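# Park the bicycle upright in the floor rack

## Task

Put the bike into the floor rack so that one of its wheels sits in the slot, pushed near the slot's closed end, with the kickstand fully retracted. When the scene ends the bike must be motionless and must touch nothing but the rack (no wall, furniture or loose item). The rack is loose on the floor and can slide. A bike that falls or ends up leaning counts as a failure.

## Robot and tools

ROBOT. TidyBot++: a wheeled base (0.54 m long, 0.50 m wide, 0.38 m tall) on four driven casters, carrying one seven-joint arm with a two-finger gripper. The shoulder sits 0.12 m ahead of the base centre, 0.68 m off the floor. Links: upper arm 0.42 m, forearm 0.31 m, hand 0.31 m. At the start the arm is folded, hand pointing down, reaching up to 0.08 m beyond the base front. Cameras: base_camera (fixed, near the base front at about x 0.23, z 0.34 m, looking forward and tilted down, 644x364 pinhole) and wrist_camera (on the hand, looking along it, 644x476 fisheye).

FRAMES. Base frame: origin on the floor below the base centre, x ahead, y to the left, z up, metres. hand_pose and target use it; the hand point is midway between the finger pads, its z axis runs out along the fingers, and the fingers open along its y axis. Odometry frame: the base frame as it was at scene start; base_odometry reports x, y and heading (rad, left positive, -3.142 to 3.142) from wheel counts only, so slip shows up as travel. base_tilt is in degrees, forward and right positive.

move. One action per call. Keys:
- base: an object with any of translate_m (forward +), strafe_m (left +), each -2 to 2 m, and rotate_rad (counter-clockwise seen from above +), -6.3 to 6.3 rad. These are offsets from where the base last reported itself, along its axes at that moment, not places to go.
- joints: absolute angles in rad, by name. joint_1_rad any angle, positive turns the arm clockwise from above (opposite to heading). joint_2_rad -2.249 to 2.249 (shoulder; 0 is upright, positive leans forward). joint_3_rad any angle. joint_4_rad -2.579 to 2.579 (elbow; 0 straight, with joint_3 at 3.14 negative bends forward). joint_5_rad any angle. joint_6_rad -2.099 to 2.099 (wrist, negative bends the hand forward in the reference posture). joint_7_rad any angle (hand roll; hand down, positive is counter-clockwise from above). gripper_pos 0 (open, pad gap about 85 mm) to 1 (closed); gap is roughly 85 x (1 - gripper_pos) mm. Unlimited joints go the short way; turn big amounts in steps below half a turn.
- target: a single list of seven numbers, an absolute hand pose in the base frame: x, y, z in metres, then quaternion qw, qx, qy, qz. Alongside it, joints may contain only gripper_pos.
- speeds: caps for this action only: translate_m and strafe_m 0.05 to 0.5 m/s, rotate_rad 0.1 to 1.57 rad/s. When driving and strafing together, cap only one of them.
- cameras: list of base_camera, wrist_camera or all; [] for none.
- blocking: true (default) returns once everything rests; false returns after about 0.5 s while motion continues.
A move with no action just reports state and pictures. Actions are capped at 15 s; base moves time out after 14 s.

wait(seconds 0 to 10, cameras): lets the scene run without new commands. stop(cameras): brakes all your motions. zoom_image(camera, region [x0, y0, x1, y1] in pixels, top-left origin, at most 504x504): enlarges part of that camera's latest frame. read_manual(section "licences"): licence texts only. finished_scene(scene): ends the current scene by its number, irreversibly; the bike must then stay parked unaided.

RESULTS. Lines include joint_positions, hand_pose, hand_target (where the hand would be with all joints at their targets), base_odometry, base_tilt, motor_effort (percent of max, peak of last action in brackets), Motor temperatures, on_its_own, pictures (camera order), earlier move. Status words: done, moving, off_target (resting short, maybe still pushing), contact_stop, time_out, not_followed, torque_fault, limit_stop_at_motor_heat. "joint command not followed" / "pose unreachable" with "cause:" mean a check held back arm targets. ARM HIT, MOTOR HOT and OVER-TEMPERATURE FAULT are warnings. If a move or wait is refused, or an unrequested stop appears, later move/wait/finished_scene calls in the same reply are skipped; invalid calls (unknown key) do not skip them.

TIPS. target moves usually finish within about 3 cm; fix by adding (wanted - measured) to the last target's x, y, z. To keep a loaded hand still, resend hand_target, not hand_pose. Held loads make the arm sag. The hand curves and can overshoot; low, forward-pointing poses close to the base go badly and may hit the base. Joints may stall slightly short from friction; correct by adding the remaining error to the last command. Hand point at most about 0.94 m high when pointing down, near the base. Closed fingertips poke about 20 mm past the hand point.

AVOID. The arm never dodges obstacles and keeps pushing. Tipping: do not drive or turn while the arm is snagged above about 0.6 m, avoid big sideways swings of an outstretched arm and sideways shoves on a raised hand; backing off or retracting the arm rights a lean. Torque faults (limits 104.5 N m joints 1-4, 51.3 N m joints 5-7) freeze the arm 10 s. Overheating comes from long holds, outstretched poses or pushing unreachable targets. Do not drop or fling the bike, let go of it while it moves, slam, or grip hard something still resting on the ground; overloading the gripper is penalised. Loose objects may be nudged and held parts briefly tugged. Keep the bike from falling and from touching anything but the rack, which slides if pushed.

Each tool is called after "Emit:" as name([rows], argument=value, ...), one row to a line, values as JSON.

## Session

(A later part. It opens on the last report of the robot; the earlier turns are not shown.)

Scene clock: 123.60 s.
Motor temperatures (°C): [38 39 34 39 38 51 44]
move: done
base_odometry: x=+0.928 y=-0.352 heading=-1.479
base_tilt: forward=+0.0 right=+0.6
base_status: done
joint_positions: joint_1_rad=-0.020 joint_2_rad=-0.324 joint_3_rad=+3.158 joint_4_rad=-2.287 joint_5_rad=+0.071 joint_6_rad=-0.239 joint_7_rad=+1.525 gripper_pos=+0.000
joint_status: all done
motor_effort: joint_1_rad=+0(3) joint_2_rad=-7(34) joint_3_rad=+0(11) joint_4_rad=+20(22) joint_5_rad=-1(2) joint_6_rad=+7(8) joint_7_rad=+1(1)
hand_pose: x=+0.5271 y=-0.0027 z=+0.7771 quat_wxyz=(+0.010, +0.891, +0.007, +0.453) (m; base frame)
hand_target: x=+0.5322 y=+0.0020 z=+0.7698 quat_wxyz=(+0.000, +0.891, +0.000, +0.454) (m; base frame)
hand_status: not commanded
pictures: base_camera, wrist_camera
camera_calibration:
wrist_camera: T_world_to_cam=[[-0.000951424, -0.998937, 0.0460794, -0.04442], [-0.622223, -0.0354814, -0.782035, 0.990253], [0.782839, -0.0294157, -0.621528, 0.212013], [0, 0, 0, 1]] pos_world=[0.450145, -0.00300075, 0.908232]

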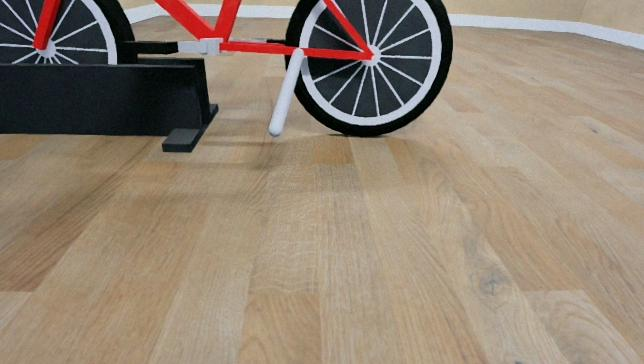

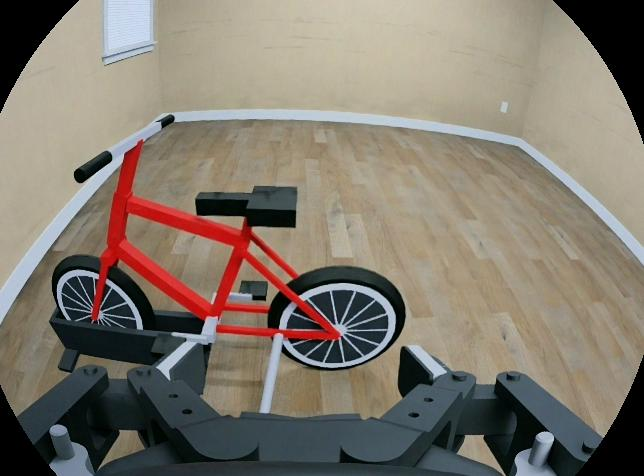

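Emit:
move(base={"translate_m": 0.25}, joints={"gripper_pos": 1.0}, target=[0.60, 0.16, 0.36, 0, 1, 0, 0])

Scene clock: 126.80 s.
Motor temperatures (°C): [38 39 34 39 38 51 44]
move: off_target
base_odometry: x=+0.951 y=-0.601 heading=-1.480
base_tilt: forward=+0.0 right=+0.6
base_status: done
joint_positions: joint_1_rad=-0.330 joint_2_rad=+0.906 joint_3_rad=+3.171 joint_4_rad=-1.656 joint_5_rad=+0.000 joint_6_rad=-0.529 joint_7_rad=+1.356 gripper_pos=+0.999
joint_status: all done
motor_effort: joint_1_rad=+0(1) joint_2_rad=-39(41) joint_3_rad=+0(1) joint_4_rad=+10(21) joint_5_rad=-2(2) joint_6_rad=+0(8) joint_7_rad=+1(1)
hand_pose: x=+0.6154 y=+0.1534 z=+0.3672 quat_wxyz=(+0.005, +0.998, +0.048, +0.028) (m; base frame)
hand_target: x=+0.6000 y=+0.1600 z=+0.3600 quat_wxyz=(+0.000, +1.000, +0.000, +0.000) (m; base frame)
hand_status: off_target (0.018 m and 6.4 deg from the pose sent, 0.454 m and 53.9 deg at the start)
pictures: base_camera, wrist_camera
camera_calibration:
wrist_camera: T_world_to_cam=[[0.110521, -0.993406, 0.0304758, 0.0667355], [-0.993734, -0.110967, -0.0133636, 0.688049], [0.0166573, -0.0288079, -0.999446, 0.50295], [0, 0, 0, 1]] pos_world=[0.667985, 0.157135, 0.509833]

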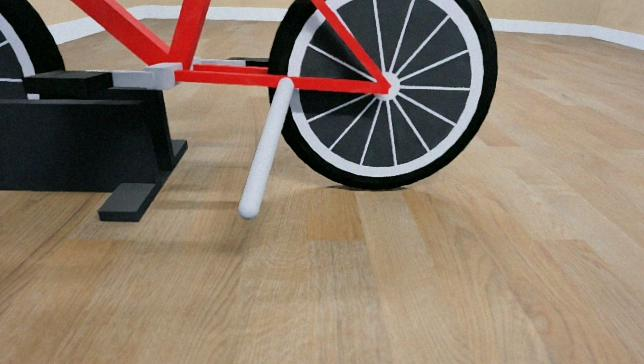

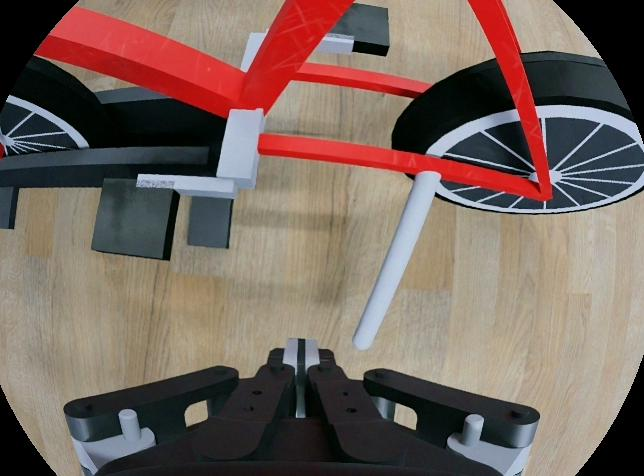

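Emit:
move(target=[0.597, 0.145, 0.115, 0, 1, -0.03, -0.01])

Scene clock: 128.87 s.
Motor temperatures (°C): [38 39 34 39 38 51 44]
move: off_target
base_odometry: x=+0.951 y=-0.601 heading=-1.480
base_tilt: forward=+0.0 right=+0.6
base_status: not commanded
joint_positions: joint_1_rad=-0.330 joint_2_rad=+1.446 joint_3_rad=+3.171 joint_4_rad=-1.413 joint_5_rad=-0.078 joint_6_rad=-0.348 joint_7_rad=+1.355 gripper_pos=+0.999
joint_status: not commanded
motor_effort: joint_1_rad=+0(1) joint_2_rad=-42(45) joint_3_rad=+0(1) joint_4_rad=+4(10) joint_5_rad=-1(2) joint_6_rad=+0(1) joint_7_rad=+1(1)
hand_pose: x=+0.5809 y=+0.1487 z=+0.1215 quat_wxyz=(+0.011, +0.999, +0.017, -0.030) (m; base frame)
hand_target: x=+0.5970 y=+0.1450 z=+0.1150 quat_wxyz=(+0.000, +1.000, -0.030, -0.010) (m; base frame)
hand_status: off_target (0.018 m and 6.0 deg from the pose sent, 0.253 m and 10.0 deg at the start)
pictures: base_camera, wrist_camera
camera_calibration:
wrist_camera: T_world_to_cam=[[0.05146, -0.997958, 0.0378483, 0.107481], [-0.99365, -0.047367, 0.102064, 0.626514], [-0.100062, -0.0428601, -0.994058, 0.32699], [0, 0, 0, 1]] pos_world=[0.649723, 0.150952, 0.257035]

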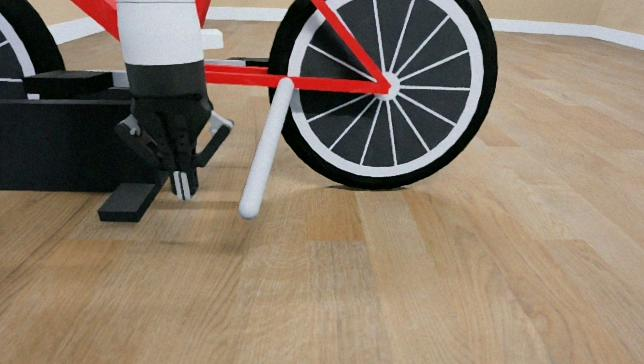

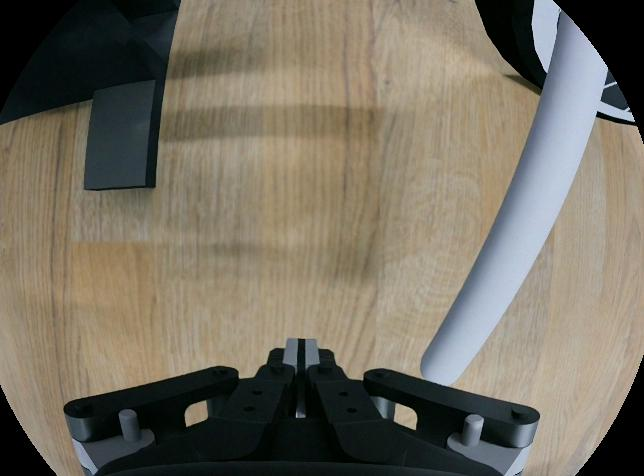

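Emit:
move(target=[0.632, 0.14, 0.115, 0, 1, -0.03, 0.02])

Scene clock: 130.07 s.
Motor temperatures (°C): [38 39 34 39 38 51 44]
move: off_target
base_odometry: x=+0.951 y=-0.601 heading=-1.480
base_tilt: forward=+0.0 right=+0.6
base_status: not commanded
joint_positions: joint_1_rad=-0.320 joint_2_rad=+1.452 joint_3_rad=+3.180 joint_4_rad=-1.349 joint_5_rad=-0.079 joint_6_rad=-0.332 joint_7_rad=+1.355 gripper_pos=+0.999
joint_status: not commanded
motor_effort: joint_1_rad=+0(1) joint_2_rad=-43(44) joint_3_rad=+0(1) joint_4_rad=+6(6) joint_5_rad=-1(2) joint_6_rad=+0(1) joint_7_rad=+1(1)
hand_pose: x=+0.6232 y=+0.1521 z=+0.1241 quat_wxyz=(+0.004, +1.000, +0.013, +0.007) (m; base frame)
hand_target: x=+0.6320 y=+0.1400 z=+0.1150 quat_wxyz=(+0.000, +0.999, -0.030, +0.020) (m; base frame)
hand_status: off_target (0.018 m and 5.1 deg from the pose sent, 0.052 m and 8.0 deg at the start)
pictures: base_camera, wrist_camera
camera_calibration:
wrist_camera: T_world_to_cam=[[0.0403884, -0.998837, 0.0263465, 0.11706], [-0.998835, -0.039663, 0.0274966, 0.679699], [-0.0264196, -0.0274264, -0.999275, 0.286399], [0, 0, 0, 1]] pos_world=[0.681746, 0.151737, 0.264417]

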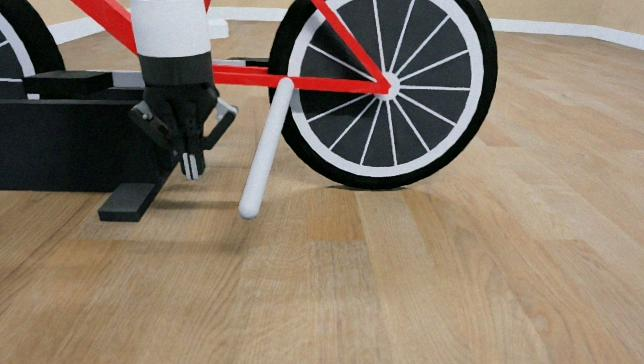

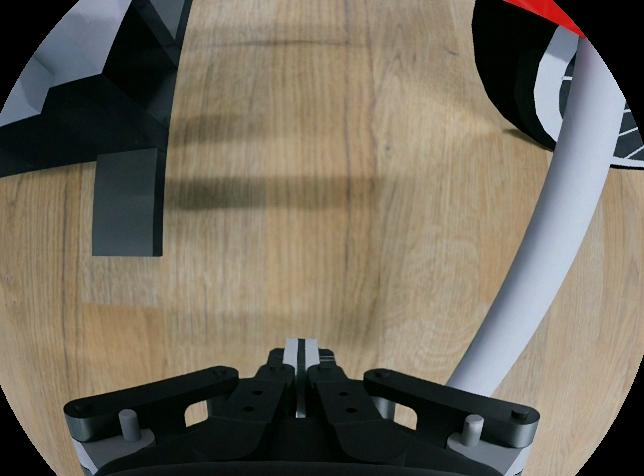

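Emit:
move(target=[0.622, 0.05, 0.115, 0, 1, -0.03, 0.02])

Emit:
move(target=[0.622, -0.01, 0.12, 0, 1, -0.03, 0.02])

Scene clock: 131.37 s.
Motor temperatures (°C): [38 39 34 39 38 51 44]
move: off_target
base_odometry: x=+0.951 y=-0.601 heading=-1.480
base_tilt: forward=+0.0 right=+0.6
base_status: not commanded
joint_positions: joint_1_rad=-0.153 joint_2_rad=+1.448 joint_3_rad=+3.145 joint_4_rad=-1.423 joint_5_rad=-0.079 joint_6_rad=-0.239 joint_7_rad=+1.434 gripper_pos=+0.999
joint_status: not commanded
motor_effort: joint_1_rad=+4(5) joint_2_rad=-39(44) joint_3_rad=+5(9) joint_4_rad=+3(6) joint_5_rad=+1(2) joint_6_rad=-1(2) joint_7_rad=+1(1)
hand_pose: x=+0.6240 y=+0.0834 z=+0.1193 quat_wxyz=(-0.011, +0.999, -0.030, +0.014) (m; base frame)
hand_target: x=+0.6220 y=+0.0500 z=+0.1150 quat_wxyz=(+0.000, +0.999, -0.030, +0.020) (m; base frame)
hand_status: off_target (0.034 m and 1.4 deg from the pose sent, 0.103 m and 5.1 deg at the start)
pictures: base_camera, wrist_camera
camera_calibration:
wrist_camera: T_world_to_cam=[[-0.0446332, -0.998995, -0.00411665, 0.105155], [-0.998926, 0.044578, 0.0126386, 0.67275], [-0.0124424, 0.00467633, -0.999912, 0.268422], [0, 0, 0, 1]] pos_world=[0.68006, 0.0738038, 0.260329]

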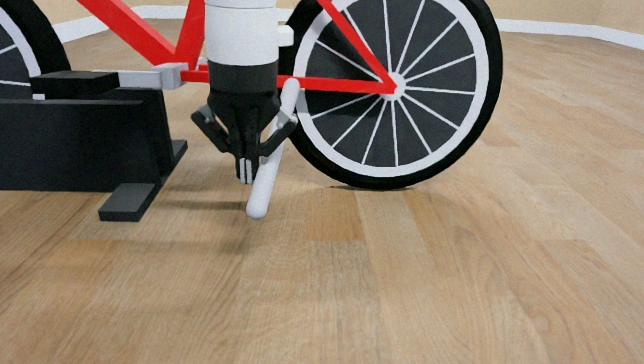

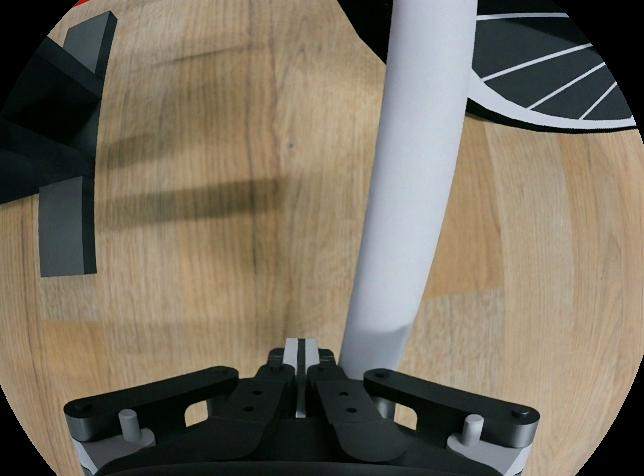

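Scene clock: 132.67 s.
Motor temperatures (°C): [38 39 34 39 38 51 44]
move: off_target
base_odometry: x=+0.951 y=-0.601 heading=-1.480
base_tilt: forward=+0.0 right=+0.6
base_status: not commanded
joint_positions: joint_1_rad=-0.058 joint_2_rad=+1.448 joint_3_rad=+3.083 joint_4_rad=-1.435 joint_5_rad=-0.079 joint_6_rad=-0.225 joint_7_rad=+1.514 gripper_pos=+0.999
joint_status: not commanded
motor_effort: joint_1_rad=+10(12) joint_2_rad=-41(43) joint_3_rad=+10(13) joint_4_rad=+1(3) joint_5_rad=+2(2) joint_6_rad=-2(2) joint_7_rad=+1(1)
hand_pose: x=+0.6237 y=+0.0727 z=+0.1205 quat_wxyz=(-0.039, +0.999, -0.035, +0.013) (m; base frame)
hand_target: x=+0.6220 y=-0.0100 z=+0.1200 quat_wxyz=(+0.000, +0.999, -0.030, +0.020) (m; base frame)
hand_status: off_target (0.083 m and 4.6 deg from the pose sent, 0.093 m and 1.4 deg at the start)
pictures: base_camera, wrist_camera
camera_calibration:
wrist_camera: T_world_to_cam=[[-0.0537533, -0.996635, -0.0618853, 0.106985], [-0.998464, 0.0528123, 0.0167428, 0.671518], [-0.0134182, 0.0626902, -0.997943, 0.265842], [0, 0, 0, 1]] pos_world=[0.679804, 0.0544945, 0.260672]

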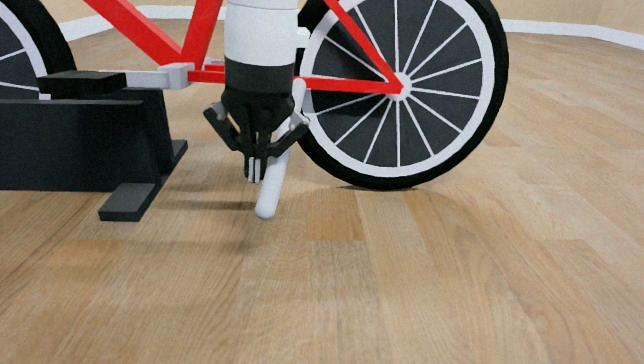

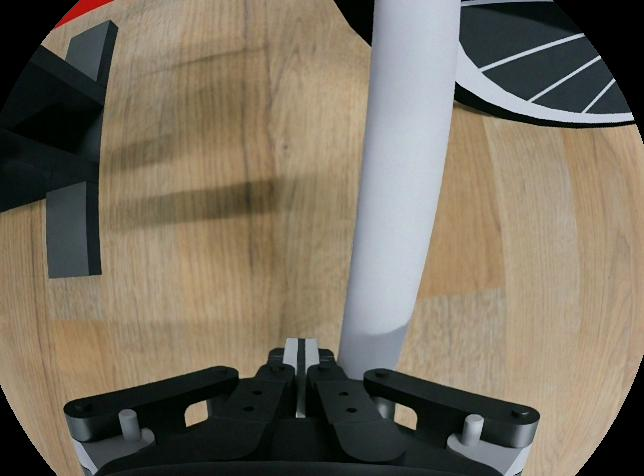

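Emit:
zoom_image(camera="base_camera", region=[180, 40, 420, 230])

Emit:
zoom_image(camera="wrist_camera", region=[300, 0, 644, 400])

Scaled by 2.100.

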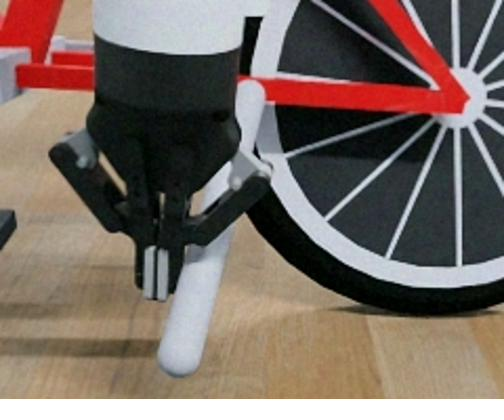

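Scaled by 1.260.

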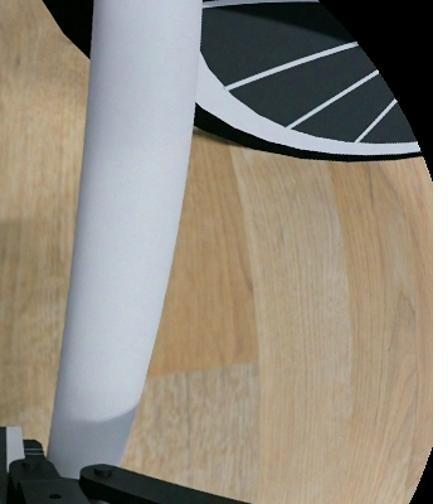

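Emit:
move(target=[0.58, 0.17, 0.15, 0, 1, -0.03, 0.02], cameras=[])

Emit:
move(target=[0.45, 0.22, 0.33, 0, 1, -0.01, 0.02], cameras=["base_camera"])

Emit:
move(base={"translate_m": -0.15}, cameras=["base_camera"])

Emit:
move(base={"rotate_rad": 1.57}, cameras=["base_camera"])

Scene clock: 140.20 s.
Motor temperatures (°C): [38 40 34 39 38 51 44]
move: off_target
base_odometry: x=+0.951 y=-0.601 heading=-1.480
base_tilt: forward=+0.0 right=+0.6
base_status: not commanded
joint_positions: joint_1_rad=-0.390 joint_2_rad=+1.386 joint_3_rad=+3.183 joint_4_rad=-1.547 joint_5_rad=-0.126 joint_6_rad=-0.220 joint_7_rad=+1.363 gripper_pos=+0.999
joint_status: not commanded
motor_effort: joint_1_rad=+0(10) joint_2_rad=-41(42) joint_3_rad=-1(11) joint_4_rad=+3(4) joint_5_rad=-2(2) joint_6_rad=+0(3) joint_7_rad=+1(1)
hand_pose: x=+0.5653 y=+0.1664 z=+0.1402 quat_wxyz=(+0.008, +1.000, +0.025, -0.002) (m; base frame)
hand_target: x=+0.5800 y=+0.1700 z=+0.1500 quat_wxyz=(+0.000, +0.999, -0.030, +0.020) (m; base frame)
hand_status: off_target (0.018 m and 6.9 deg from the pose sent, 0.111 m and 4.6 deg at the start)
pictures: none
No camera images: "cameras" was empty.

Scene clock: 141.90 s.
Motor temperatures (°C): [38 40 34 39 38 51 44]
move: off_target
base_odometry: x=+0.951 y=-0.601 heading=-1.480
base_tilt: forward=+0.0 right=+0.6
base_status: not commanded
joint_positions: joint_1_rad=-0.645 joint_2_rad=+0.904 joint_3_rad=+3.211 joint_4_rad=-2.052 joint_5_rad=-0.189 joint_6_rad=-0.215 joint_7_rad=+1.242 gripper_pos=+0.999
joint_status: not commanded
motor_effort: joint_1_rad=+0(2) joint_2_rad=-33(42) joint_3_rad=+0(1) joint_4_rad=+3(4) joint_5_rad=-1(2) joint_6_rad=+0(0) joint_7_rad=+1(1)
hand_pose: x=+0.4370 y=+0.2115 z=+0.3219 quat_wxyz=(+0.013, +0.999, +0.044, -0.006) (m; base frame)
hand_target: x=+0.4500 y=+0.2200 z=+0.3300 quat_wxyz=(+0.000, +1.000, -0.010, +0.020) (m; base frame)
hand_status: off_target (0.018 m and 7.0 deg from the pose sent, 0.228 m and 4.9 deg at the start)
pictures: base_camera

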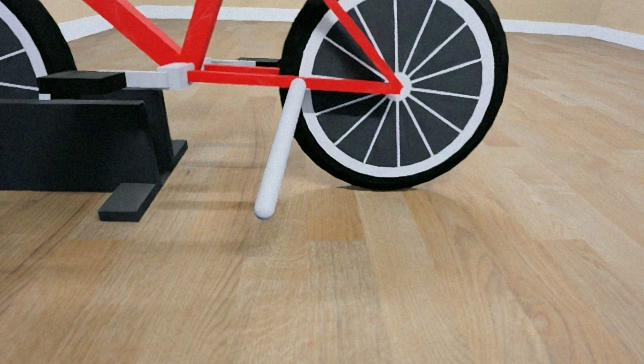

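Scene clock: 143.33 s.
Motor temperatures (°C): [38 40 34 39 38 51 44]
move: done
base_odometry: x=+0.937 y=-0.452 heading=-1.480
base_tilt: forward=+0.0 right=+0.6
base_status: done
joint_positions: joint_1_rad=-0.653 joint_2_rad=+0.903 joint_3_rad=+3.215 joint_4_rad=-2.059 joint_5_rad=-0.190 joint_6_rad=-0.212 joint_7_rad=+1.241 gripper_pos=+0.999
joint_status: not commanded
motor_effort: joint_1_rad=+0(2) joint_2_rad=-33(33) joint_3_rad=+0(1) joint_4_rad=+3(5) joint_5_rad=-1(3) joint_6_rad=+0(1) joint_7_rad=+1(1)
hand_pose: x=+0.4340 y=+0.2104 z=+0.3219 quat_wxyz=(+0.015, +0.999, +0.045, -0.007) (m; base frame)
hand_target: x=+0.4500 y=+0.2200 z=+0.3300 quat_wxyz=(+0.000, +1.000, -0.010, +0.020) (m; base frame)
hand_status: not commanded
pictures: base_camera

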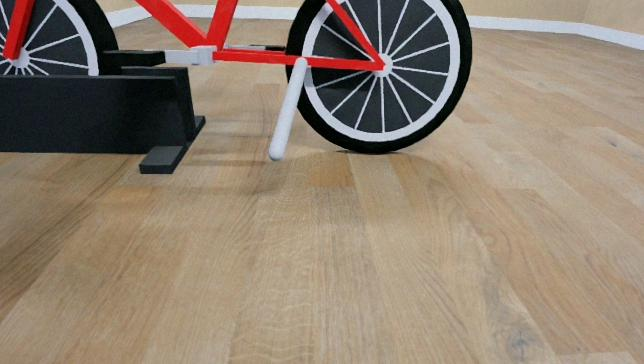

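Scene clock: 145.70 s.
Motor temperatures (°C): [38 40 34 39 38 51 44]
move: done
base_odometry: x=+0.937 y=-0.452 heading=+0.090
base_tilt: forward=+0.0 right=+0.6
base_status: done
joint_positions: joint_1_rad=-0.668 joint_2_rad=+0.902 joint_3_rad=+3.222 joint_4_rad=-2.058 joint_5_rad=-0.192 joint_6_rad=-0.209 joint_7_rad=+1.241 gripper_pos=+0.999
joint_status: not commanded
motor_effort: joint_1_rad=+0(3) joint_2_rad=-33(34) joint_3_rad=+0(3) joint_4_rad=+3(4) joint_5_rad=-1(3) joint_6_rad=+0(1) joint_7_rad=+1(1)
hand_pose: x=+0.4346 y=+0.2134 z=+0.3221 quat_wxyz=(+0.016, +0.999, +0.049, -0.003) (m; base frame)
hand_target: x=+0.4500 y=+0.2200 z=+0.3300 quat_wxyz=(+0.000, +1.000, -0.010, +0.020) (m; base frame)
hand_status: not commanded
pictures: base_camera

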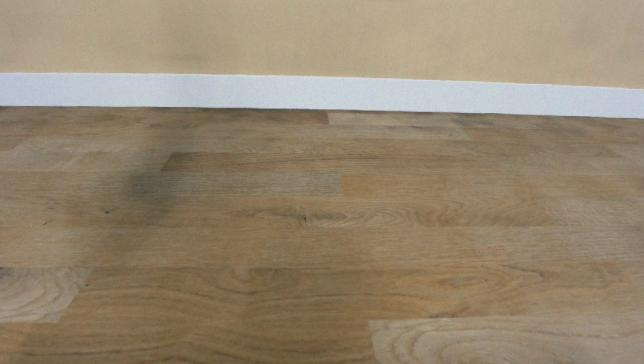

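Emit:
move(base={"translate_m": -0.8}, cameras=[])

Emit:
move(base={"strafe_m": -0.92}, cameras=["base_camera", "wrist_camera"])

Scene clock: 148.73 s.
Motor temperatures (°C): [38 40 34 39 38 51 44]
move: done
base_odometry: x=+0.140 y=-0.523 heading=+0.090
base_tilt: forward=+0.0 right=+0.6
base_status: done
joint_positions: joint_1_rad=-0.668 joint_2_rad=+0.902 joint_3_rad=+3.222 joint_4_rad=-2.059 joint_5_rad=-0.192 joint_6_rad=-0.208 joint_7_rad=+1.241 gripper_pos=+0.999
joint_status: not commanded
motor_effort: joint_1_rad=+0(2) joint_2_rad=-33(34) joint_3_rad=+0(1) joint_4_rad=+3(4) joint_5_rad=-2(3) joint_6_rad=+0(1) joint_7_rad=+1(1)
hand_pose: x=+0.4344 y=+0.2131 z=+0.3222 quat_wxyz=(+0.016, +0.999, +0.049, -0.003) (m; base frame)
hand_target: x=+0.4500 y=+0.2200 z=+0.3300 quat_wxyz=(+0.000, +1.000, -0.010, +0.020) (m; base frame)
hand_status: not commanded
pictures: none
No camera images: "cameras" was empty.

Scene clock: 151.93 s.
Motor temperatures (°C): [38 40 34 39 38 51 44]
move: done
base_odometry: x=+0.223 y=-1.440 heading=+0.090
base_tilt: forward=+0.0 right=+0.6
base_status: done
joint_positions: joint_1_rad=-0.667 joint_2_rad=+0.902 joint_3_rad=+3.222 joint_4_rad=-2.059 joint_5_rad=-0.192 joint_6_rad=-0.208 joint_7_rad=+1.241 gripper_pos=+0.999
joint_status: not commanded
motor_effort: joint_1_rad=+0(3) joint_2_rad=-32(33) joint_3_rad=+0(2) joint_4_rad=+3(4) joint_5_rad=-1(2) joint_6_rad=+0(1) joint_7_rad=+0(1)
hand_pose: x=+0.4347 y=+0.2129 z=+0.3224 quat_wxyz=(+0.016, +0.999, +0.049, -0.003) (m; base frame)
hand_target: x=+0.4500 y=+0.2200 z=+0.3300 quat_wxyz=(+0.000, +1.000, -0.010, +0.020) (m; base frame)
hand_status: not commanded
pictures: base_camera, wrist_camera
camera_calibration:
wrist_camera: T_world_to_cam=[[0.112756, -0.992421, 0.0488452, 0.140063], [-0.992691, -0.110386, 0.0487779, 0.493894], [-0.0430164, -0.0539882, -0.997615, 0.493558], [0, 0, 0, 1]] pos_world=[0.495722, 0.220167, 0.461448]

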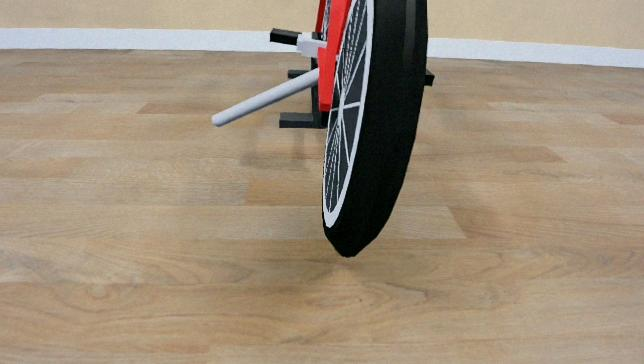

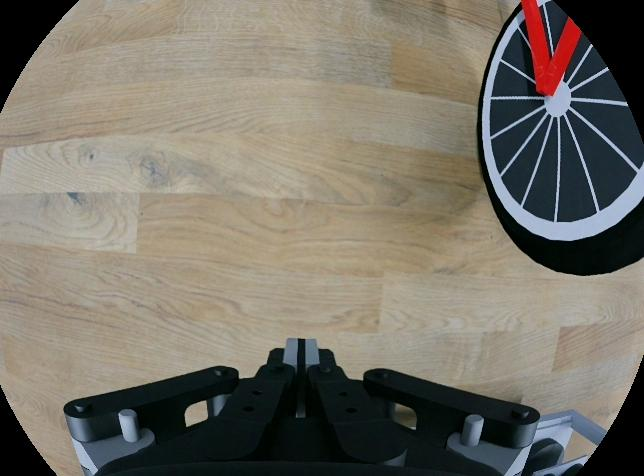

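Emit:
move(base={"translate_m": 0.11, "strafe_m": -0.02}, speeds={"translate_m": 0.1}, cameras=["base_camera"])

Emit:
move(target=[0.45, 0.25, 0.5, 0, 1, -0.01, 0.02], cameras=["wrist_camera"])

Scene clock: 153.87 s.
Motor temperatures (°C): [38 40 34 39 38 51 44]
move: done
base_odometry: x=+0.335 y=-1.450 heading=+0.090
base_tilt: forward=+0.0 right=+0.6
base_status: done
joint_positions: joint_1_rad=-0.667 joint_2_rad=+0.901 joint_3_rad=+3.222 joint_4_rad=-2.059 joint_5_rad=-0.192 joint_6_rad=-0.208 joint_7_rad=+1.241 gripper_pos=+0.999
joint_status: not commanded
motor_effort: joint_1_rad=+0(2) joint_2_rad=-32(33) joint_3_rad=+0(2) joint_4_rad=+3(4) joint_5_rad=-1(2) joint_6_rad=+0(1) joint_7_rad=+0(1)
hand_pose: x=+0.4347 y=+0.2128 z=+0.3225 quat_wxyz=(+0.016, +0.999, +0.049, -0.003) (m; base frame)
hand_target: x=+0.4500 y=+0.2200 z=+0.3300 quat_wxyz=(+0.000, +1.000, -0.010, +0.020) (m; base frame)
hand_status: not commanded
pictures: base_camera

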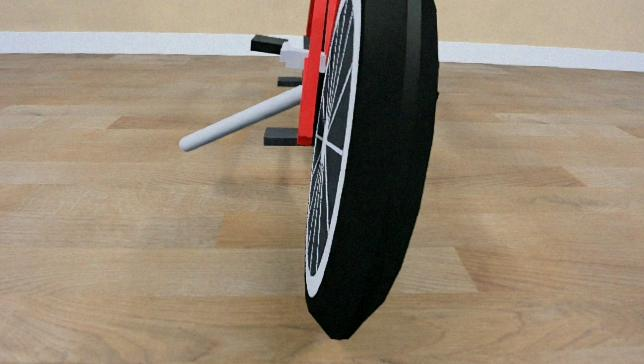

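Scene clock: 155.70 s.
Motor temperatures (°C): [38 40 34 39 38 51 44]
move: off_target
base_odometry: x=+0.335 y=-1.450 heading=+0.090
base_tilt: forward=+0.0 right=+0.6
base_status: not commanded
joint_positions: joint_1_rad=-0.673 joint_2_rad=+0.516 joint_3_rad=+3.201 joint_4_rad=-1.951 joint_5_rad=-0.062 joint_6_rad=-0.625 joint_7_rad=+0.934 gripper_pos=+0.999
joint_status: not commanded
motor_effort: joint_1_rad=+0(1) joint_2_rad=-29(35) joint_3_rad=+0(1) joint_4_rad=+11(11) joint_5_rad=-2(2) joint_6_rad=+1(1) joint_7_rad=+0(1)
hand_pose: x=+0.4565 y=+0.2507 z=+0.4911 quat_wxyz=(-0.018, +0.999, -0.032, +0.018) (m; base frame)
hand_target: x=+0.4500 y=+0.2500 z=+0.5000 quat_wxyz=(+0.000, +1.000, -0.010, +0.020) (m; base frame)
hand_status: off_target (0.011 m and 3.3 deg from the pose sent, 0.182 m and 7.4 deg at the start)
pictures: wrist_camera
camera_calibration:
wrist_camera: T_world_to_cam=[[-0.0482289, -0.998644, -0.019606, 0.275514], [-0.998823, 0.0481184, 0.00607344, 0.495512], [-0.00512179, 0.0198759, -0.999789, 0.630131], [0, 0, 0, 1]] pos_world=[0.511444, 0.238773, 0.632391]

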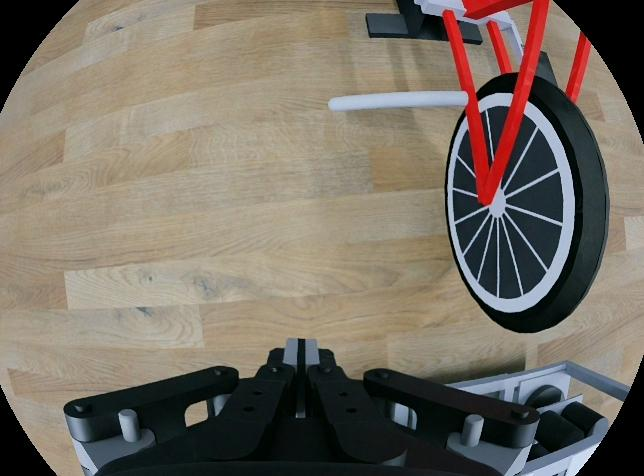

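Emit:
move(base={"translate_m": 0.045}, speeds={"translate_m": 0.05}, cameras=["base_camera"])

Emit:
move(target=[0.62, 0.24, 0.4, 0, 0.707, 0.707, 0], joints={"gripper_pos": 0.4})

Scene clock: 157.63 s.
Motor temperatures (°C): [38 40 34 39 38 51 44]
move: done
base_odometry: x=+0.380 y=-1.446 heading=+0.090
base_tilt: forward=+0.0 right=+0.6
base_status: done
joint_positions: joint_1_rad=-0.677 joint_2_rad=+0.516 joint_3_rad=+3.199 joint_4_rad=-1.948 joint_5_rad=-0.061 joint_6_rad=-0.629 joint_7_rad=+0.933 gripper_pos=+0.999
joint_status: not commanded
motor_effort: joint_1_rad=+0(1) joint_2_rad=-29(31) joint_3_rad=+0(1) joint_4_rad=+11(12) joint_5_rad=-1(3) joint_6_rad=+1(1) joint_7_rad=+1(1)
hand_pose: x=+0.4555 y=+0.2527 z=+0.4918 quat_wxyz=(-0.018, +0.999, -0.029, +0.017) (m; base frame)
hand_target: x=+0.4500 y=+0.2500 z=+0.5000 quat_wxyz=(+0.000, +1.000, -0.010, +0.020) (m; base frame)
hand_status: not commanded
pictures: base_camera

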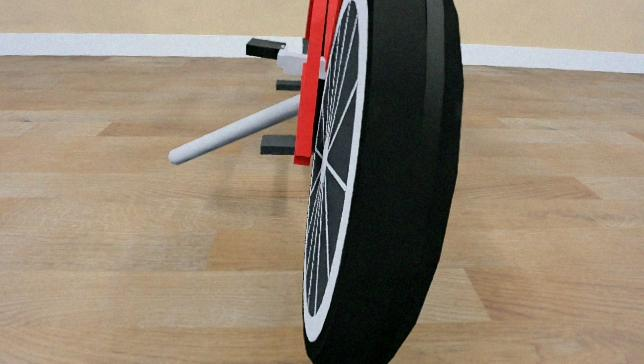

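Scene clock: 160.03 s.
Motor temperatures (°C): [38 40 34 39 38 51 44]
move: off_target
base_odometry: x=+0.380 y=-1.446 heading=+0.090
base_tilt: forward=+0.0 right=+0.6
base_status: not commanded
joint_positions: joint_1_rad=-0.299 joint_2_rad=+0.931 joint_3_rad=+2.870 joint_4_rad=-1.446 joint_5_rad=+0.254 joint_6_rad=-0.758 joint_7_rad=+2.409 gripper_pos=+0.400
joint_status: all done
motor_effort: joint_1_rad=+0(2) joint_2_rad=-42(43) joint_3_rad=-4(6) joint_4_rad=+11(12) joint_5_rad=-2(3) joint_6_rad=+0(1) joint_7_rad=+1(1)
hand_pose: x=+0.6210 y=+0.2589 z=+0.4073 quat_wxyz=(-0.015, +0.738, +0.674, +0.025) (m; base frame)
hand_target: x=+0.6200 y=+0.2400 z=+0.4000 quat_wxyz=(+0.000, +0.707, +0.707, +0.000) (m; base frame)
hand_status: off_target (0.020 m and 6.1 deg from the pose sent, 0.189 m and 93.4 deg at the start)
pictures: base_camera, wrist_camera
camera_calibration:
wrist_camera: T_world_to_cam=[[0.996657, -0.0761692, 0.029551, -0.617715], [-0.0757337, -0.997006, -0.0155887, 0.366136], [0.0306499, 0.0132986, -0.999442, 0.526339], [0, 0, 0, 1]] pos_world=[0.627246, 0.31099, 0.550006]

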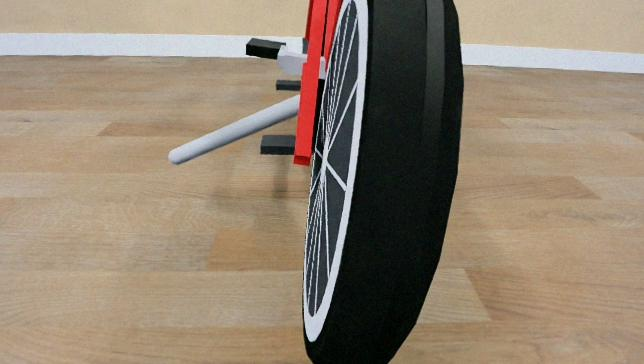

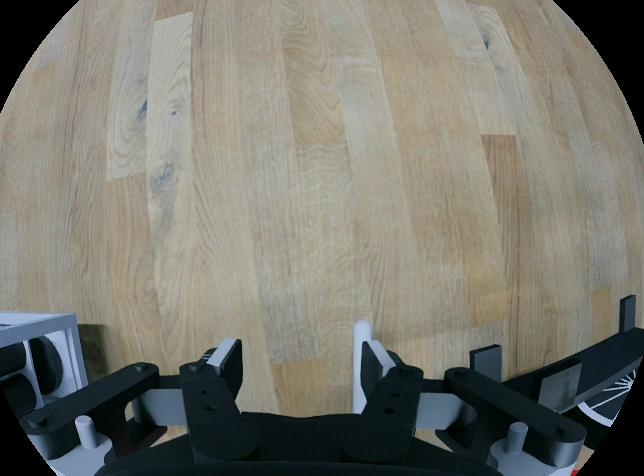

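Emit:
move(target=[0.70, 0.175, 0.22, 0.01, 0.68, 0.735, -0.02])

Scene clock: 161.93 s.
Motor temperatures (°C): [38 40 34 39 38 51 44]
move: off_target
base_odometry: x=+0.380 y=-1.446 heading=+0.090
base_tilt: forward=+0.0 right=+0.6
base_status: not commanded
joint_positions: joint_1_rad=-0.224 joint_2_rad=+1.366 joint_3_rad=+2.908 joint_4_rad=-1.087 joint_5_rad=+0.305 joint_6_rad=-0.759 joint_7_rad=+2.635 gripper_pos=+0.400
joint_status: not commanded
motor_effort: joint_1_rad=+0(2) joint_2_rad=-48(51) joint_3_rad=-4(6) joint_4_rad=+10(13) joint_5_rad=-2(3) joint_6_rad=+0(1) joint_7_rad=+0(1)
hand_pose: x=+0.6850 y=+0.2022 z=+0.2239 quat_wxyz=(-0.019, +0.707, +0.707, -0.012) (m; base frame)
hand_target: x=+0.7000 y=+0.1750 z=+0.2200 quat_wxyz=(+0.010, +0.679, +0.734, -0.020) (m; base frame)
hand_status: off_target (0.031 m and 5.6 deg from the pose sent, 0.220 m and 11.3 deg at the start)
pictures: base_camera, wrist_camera
camera_calibration:
wrist_camera: T_world_to_cam=[[0.999547, 0.0145975, -0.0263151, -0.688188], [0.0154304, -0.999377, 0.0317322, 0.238991], [-0.0258355, -0.0321239, -0.99915, 0.389644], [0, 0, 0, 1]] pos_world=[0.694255, 0.261405, 0.363619]

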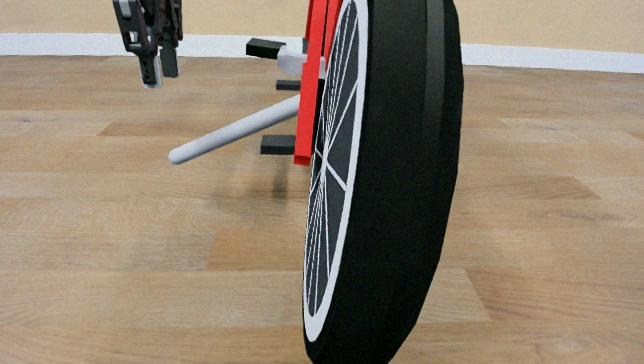

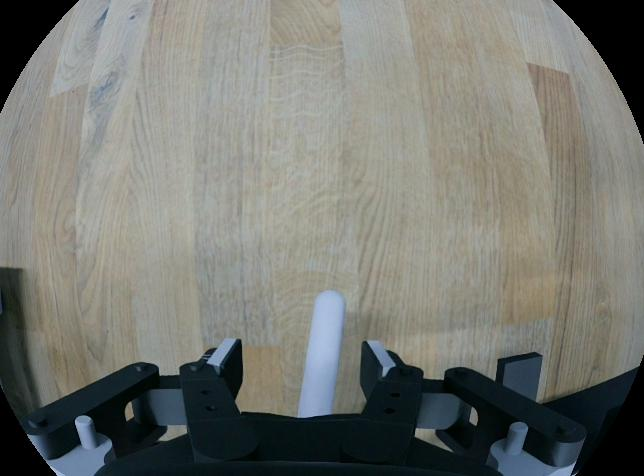

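Emit:
move(target=[0.71, 0.165, 0.125, 0.02, 0.68, 0.735, -0.01])

Scene clock: 163.40 s.
Motor temperatures (°C): [38 40 34 39 38 51 44]
move: off_target
base_odometry: x=+0.380 y=-1.446 heading=+0.090
base_tilt: forward=+0.0 right=+0.6
base_status: not commanded
joint_positions: joint_1_rad=-0.224 joint_2_rad=+1.570 joint_3_rad=+2.932 joint_4_rad=-0.928 joint_5_rad=+0.315 joint_6_rad=-0.718 joint_7_rad=+2.658 gripper_pos=+0.400
joint_status: not commanded
motor_effort: joint_1_rad=-1(1) joint_2_rad=-48(52) joint_3_rad=-4(5) joint_4_rad=+10(12) joint_5_rad=-2(2) joint_6_rad=-1(3) joint_7_rad=+1(1)
hand_pose: x=+0.6862 y=+0.1853 z=+0.1278 quat_wxyz=(-0.014, +0.710, +0.704, -0.020) (m; base frame)
hand_target: x=+0.7100 y=+0.1650 z=+0.1250 quat_wxyz=(+0.020, +0.679, +0.734, -0.010) (m; base frame)
hand_status: off_target (0.031 m and 6.4 deg from the pose sent, 0.109 m and 6.3 deg at the start)
pictures: base_camera, wrist_camera
camera_calibration:
wrist_camera: T_world_to_cam=[[0.999508, 0.00686491, -0.0305909, -0.689698], [0.00832859, -0.998814, 0.0479792, 0.227876], [-0.0302253, -0.0482104, -0.99838, 0.298972], [0, 0, 0, 1]] pos_world=[0.696498, 0.246754, 0.266456]

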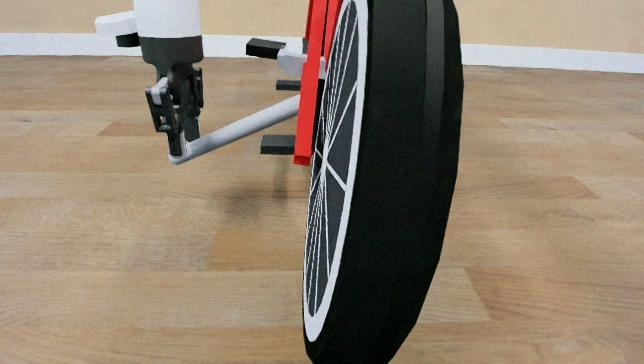

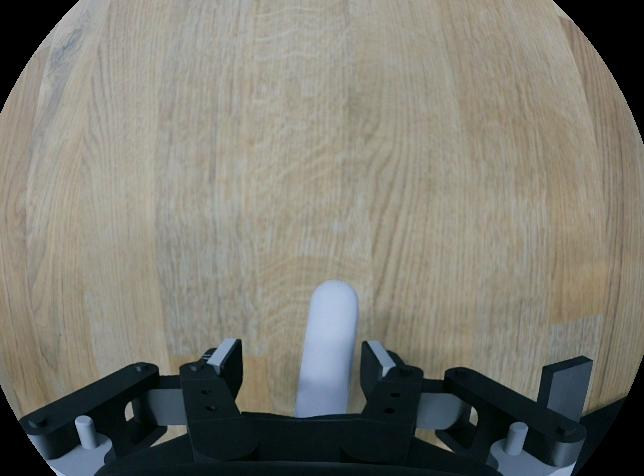

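Emit:
move(target=[0.62, 0.165, 0.13, 0.02, 0.68, 0.735, -0.01])

Scene clock: 165.30 s.
Motor temperatures (°C): [38 40 34 39 38 51 44]
move: off_target
base_odometry: x=+0.380 y=-1.446 heading=+0.090
base_tilt: forward=+0.0 right=+0.6
base_status: not commanded
joint_positions: joint_1_rad=-0.228 joint_2_rad=+1.472 joint_3_rad=+2.953 joint_4_rad=-1.332 joint_5_rad=+0.499 joint_6_rad=-0.450 joint_7_rad=+2.470 gripper_pos=+0.400
joint_status: not commanded
motor_effort: joint_1_rad=+0(1) joint_2_rad=-43(48) joint_3_rad=-4(5) joint_4_rad=+5(10) joint_5_rad=-2(4) joint_6_rad=-1(4) joint_7_rad=+0(1)
hand_pose: x=+0.5980 y=+0.1636 z=+0.1240 quat_wxyz=(-0.006, +0.691, +0.722, -0.031) (m; base frame)
hand_target: x=+0.6200 y=+0.1650 z=+0.1300 quat_wxyz=(+0.020, +0.679, +0.734, -0.010) (m; base frame)
hand_status: off_target (0.023 m and 4.4 deg from the pose sent, 0.069 m and 6.4 deg at the start)
pictures: base_camera, wrist_camera
camera_calibration:
wrist_camera: T_world_to_cam=[[0.997623, 0.0581691, -0.0369347, -0.607963], [0.0607849, -0.995391, 0.0741685, 0.171948], [-0.0324501, -0.0762373, -0.996562, 0.297212], [0, 0, 0, 1]] pos_world=[0.605711, 0.229179, 0.260982]

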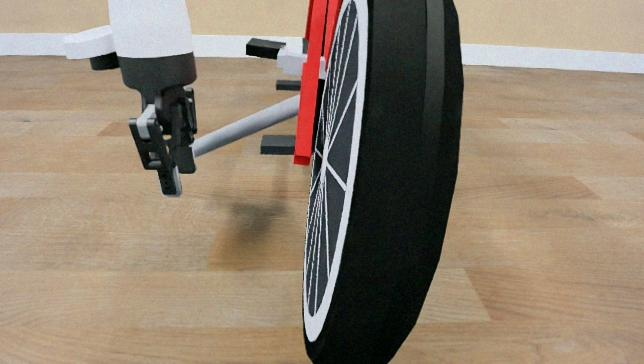

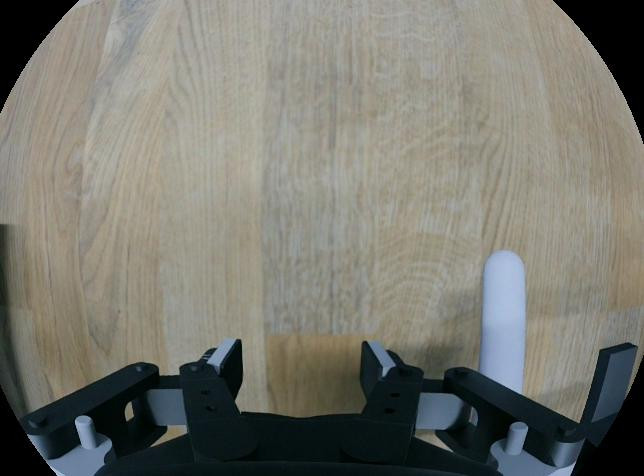

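Emit:
move(target=[0.63, 0.165, 0.2, 0.03, 0.68, 0.735, -0.0], cameras=[])

Emit:
move(target=[0.72, 0.165, 0.2, 0.03, 0.68, 0.735, 0.0], cameras=["wrist_camera"])

Emit:
move(target=[0.73, 0.16, 0.09, 0.03, 0.68, 0.735, 0.0])

Scene clock: 166.97 s.
Motor temperatures (°C): [38 41 34 39 38 51 44]
move: off_target
base_odometry: x=+0.380 y=-1.446 heading=+0.090
base_tilt: forward=+0.0 right=+0.6
base_status: not commanded
joint_positions: joint_1_rad=-0.228 joint_2_rad=+1.308 joint_3_rad=+2.953 joint_4_rad=-1.432 joint_5_rad=+0.500 joint_6_rad=-0.449 joint_7_rad=+2.461 gripper_pos=+0.400
joint_status: not commanded
motor_effort: joint_1_rad=+0(1) joint_2_rad=-43(46) joint_3_rad=-4(5) joint_4_rad=+7(7) joint_5_rad=-2(3) joint_6_rad=+0(1) joint_7_rad=+0(1)
hand_pose: x=+0.6229 y=+0.1693 z=+0.1980 quat_wxyz=(+0.013, +0.688, +0.726, -0.005) (m; base frame)
hand_target: x=+0.6300 y=+0.1650 z=+0.2000 quat_wxyz=(+0.030, +0.679, +0.734, +0.000) (m; base frame)
hand_status: off_target (0.009 m and 2.4 deg from the pose sent, 0.082 m and 5.8 deg at the start)
pictures: none
No camera images: "cameras" was empty.

Scene clock: 168.50 s.
Motor temperatures (°C): [38 41 34 39 38 51 44]
move: off_target
base_odometry: x=+0.380 y=-1.446 heading=+0.090
base_tilt: forward=+0.0 right=+0.6
base_status: not commanded
joint_positions: joint_1_rad=-0.219 joint_2_rad=+1.389 joint_3_rad=+2.953 joint_4_rad=-1.063 joint_5_rad=+0.471 joint_6_rad=-0.640 joint_7_rad=+2.627 gripper_pos=+0.400
joint_status: not commanded
motor_effort: joint_1_rad=+0(1) joint_2_rad=-48(49) joint_3_rad=-4(4) joint_4_rad=+11(12) joint_5_rad=-1(2) joint_6_rad=+1(1) joint_7_rad=+0(1)
hand_pose: x=+0.7434 y=+0.1656 z=+0.2143 quat_wxyz=(+0.066, +0.668, +0.741, +0.019) (m; base frame)
hand_target: x=+0.7200 y=+0.1650 z=+0.2000 quat_wxyz=(+0.030, +0.679, +0.734, +0.000) (m; base frame)
hand_status: off_target (0.027 m and 4.8 deg from the pose sent, 0.097 m and 2.4 deg at the start)
pictures: wrist_camera
camera_calibration:
wrist_camera: T_world_to_cam=[[0.983789, 0.121642, 0.131763, -0.786198], [0.1067, -0.987608, 0.115089, 0.114199], [0.14413, -0.0991638, -0.984578, 0.262051], [0, 0, 0, 1]] pos_world=[0.723499, 0.234405, 0.348458]

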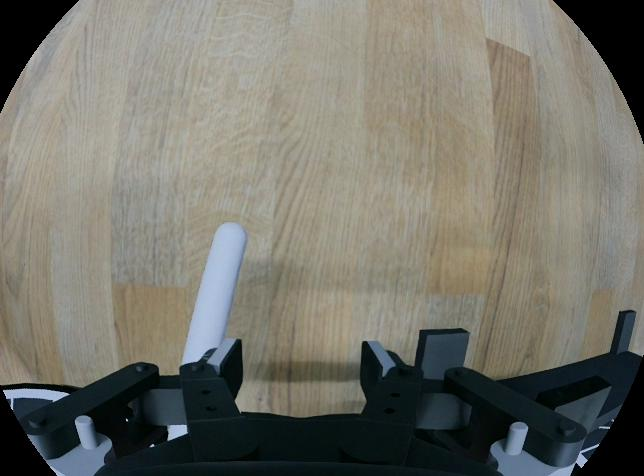

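Scene clock: 170.13 s.
Motor temperatures (°C): [38 41 34 39 38 51 44]
move: off_target
base_odometry: x=+0.380 y=-1.446 heading=+0.090
base_tilt: forward=+0.0 right=+0.6
base_status: not commanded
joint_positions: joint_1_rad=-0.220 joint_2_rad=+1.650 joint_3_rad=+2.957 joint_4_rad=-0.773 joint_5_rad=+0.414 joint_6_rad=-0.649 joint_7_rad=+2.708 gripper_pos=+0.400
joint_status: not commanded
motor_effort: joint_1_rad=+1(3) joint_2_rad=-47(52) joint_3_rad=-2(4) joint_4_rad=+10(12) joint_5_rad=-1(2) joint_6_rad=+0(2) joint_7_rad=+1(1)
hand_pose: x=+0.7582 y=+0.1648 z=+0.1088 quat_wxyz=(+0.057, +0.675, +0.735, +0.025) (m; base frame)
hand_target: x=+0.7300 y=+0.1600 z=+0.0900 quat_wxyz=(+0.030, +0.679, +0.734, +0.000) (m; base frame)
hand_status: off_target (0.034 m and 4.2 deg from the pose sent, 0.125 m and 4.8 deg at the start)
pictures: base_camera, wrist_camera
camera_calibration:
wrist_camera: T_world_to_cam=[[0.986084, 0.103071, 0.130441, -0.785314], [0.0914746, -0.99155, 0.0919843, 0.138616], [0.13882, -0.0787722, -0.98718, 0.156879], [0, 0, 0, 1]] pos_world=[0.739928, 0.230746, 0.244555]

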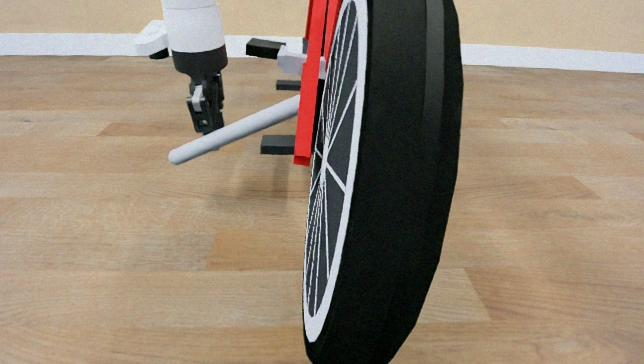

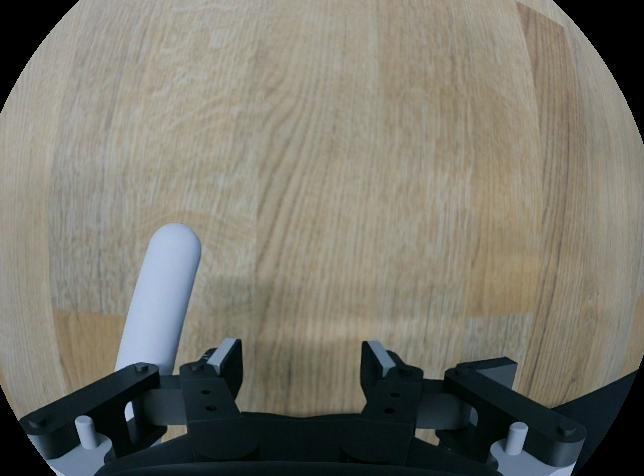

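Emit:
move(target=[0.66, 0.17, 0.08, 0.0, 0.68, 0.735, -0.03])

Scene clock: 171.40 s.
Motor temperatures (°C): [38 41 34 39 38 51 44]
move: off_target
base_odometry: x=+0.380 y=-1.446 heading=+0.090
base_tilt: forward=+0.0 right=+0.6
base_status: not commanded
joint_positions: joint_1_rad=-0.210 joint_2_rad=+1.604 joint_3_rad=+2.957 joint_4_rad=-0.879 joint_5_rad=+0.414 joint_6_rad=-0.592 joint_7_rad=+2.694 gripper_pos=+0.400
joint_status: not commanded
motor_effort: joint_1_rad=-5(7) joint_2_rad=-38(49) joint_3_rad=-7(8) joint_4_rad=-3(11) joint_5_rad=-5(6) joint_6_rad=-10(10) joint_7_rad=+0(1)
hand_pose: x=+0.7434 y=+0.1659 z=+0.1166 quat_wxyz=(+0.048, +0.676, +0.735, +0.030) (m; base frame)
hand_target: x=+0.6600 y=+0.1700 z=+0.0800 quat_wxyz=(+0.000, +0.679, +0.734, -0.030) (m; base frame)
hand_status: off_target (0.091 m and 8.8 deg from the pose sent, 0.103 m and 9.1 deg at the start)
pictures: base_camera, wrist_camera
camera_calibration:
wrist_camera: T_world_to_cam=[[0.987028, 0.100658, 0.125072, -0.771507], [0.0920577, -0.993092, 0.0727539, 0.142413], [0.131531, -0.0602964, -0.989477, 0.169296], [0, 0, 0, 1]] pos_world=[0.726121, 0.229296, 0.253647]

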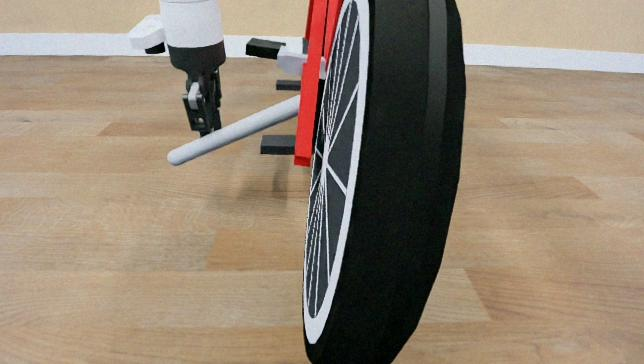

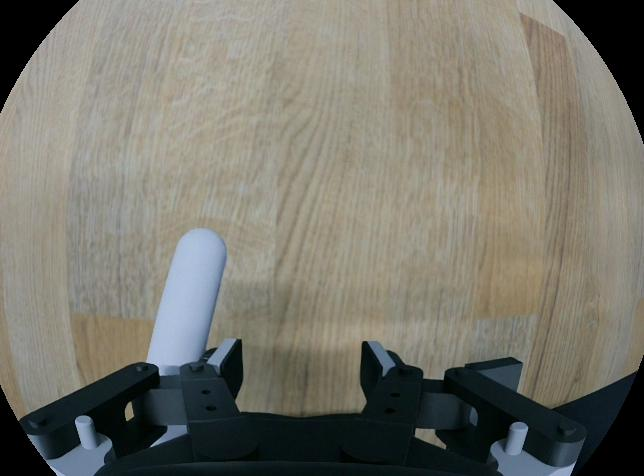

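Emit:
move(target=[0.58, 0.19, 0.10, 0.0, 0.68, 0.735, -0.03])

Scene clock: 173.13 s.
Motor temperatures (°C): [38 41 34 39 38 51 44]
move: off_target
base_odometry: x=+0.380 y=-1.446 heading=+0.090
base_tilt: forward=+0.0 right=+0.6
base_status: not commanded
joint_positions: joint_1_rad=-0.292 joint_2_rad=+1.499 joint_3_rad=+2.962 joint_4_rad=-1.302 joint_5_rad=+0.475 joint_6_rad=-0.439 joint_7_rad=+2.436 gripper_pos=+0.400
joint_status: not commanded
motor_effort: joint_1_rad=+1(7) joint_2_rad=-41(42) joint_3_rad=-2(9) joint_4_rad=+3(5) joint_5_rad=-1(6) joint_6_rad=-2(11) joint_7_rad=+1(1)
hand_pose: x=+0.5912 y=+0.1941 z=+0.1122 quat_wxyz=(-0.005, +0.691, +0.723, -0.027) (m; base frame)
hand_target: x=+0.5800 y=+0.1900 z=+0.1000 quat_wxyz=(+0.000, +0.679, +0.734, -0.030) (m; base frame)
hand_status: off_target (0.017 m and 2.0 deg from the pose sent, 0.166 m and 8.8 deg at the start)
pictures: base_camera, wrist_camera
camera_calibration:
wrist_camera: T_world_to_cam=[[0.997781, 0.0599702, -0.028936, -0.604768], [0.0618591, -0.99566, 0.0695279, 0.203503], [-0.0246408, -0.0711636, -0.99716, 0.282008], [0, 0, 0, 1]] pos_world=[0.597786, 0.258957, 0.249559]

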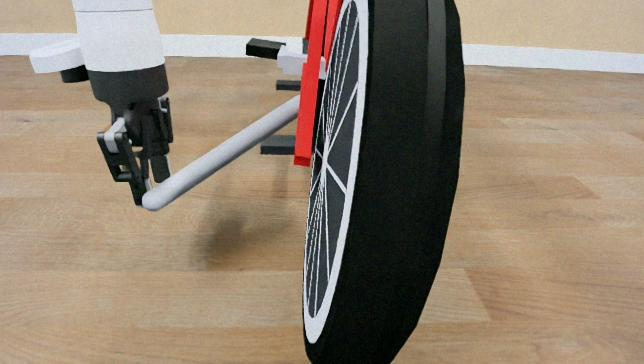

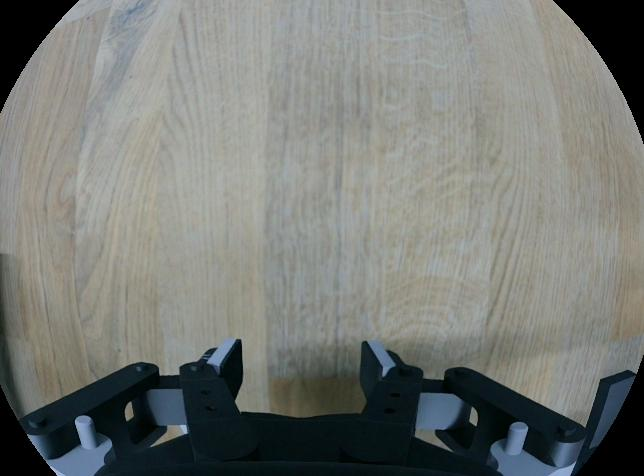

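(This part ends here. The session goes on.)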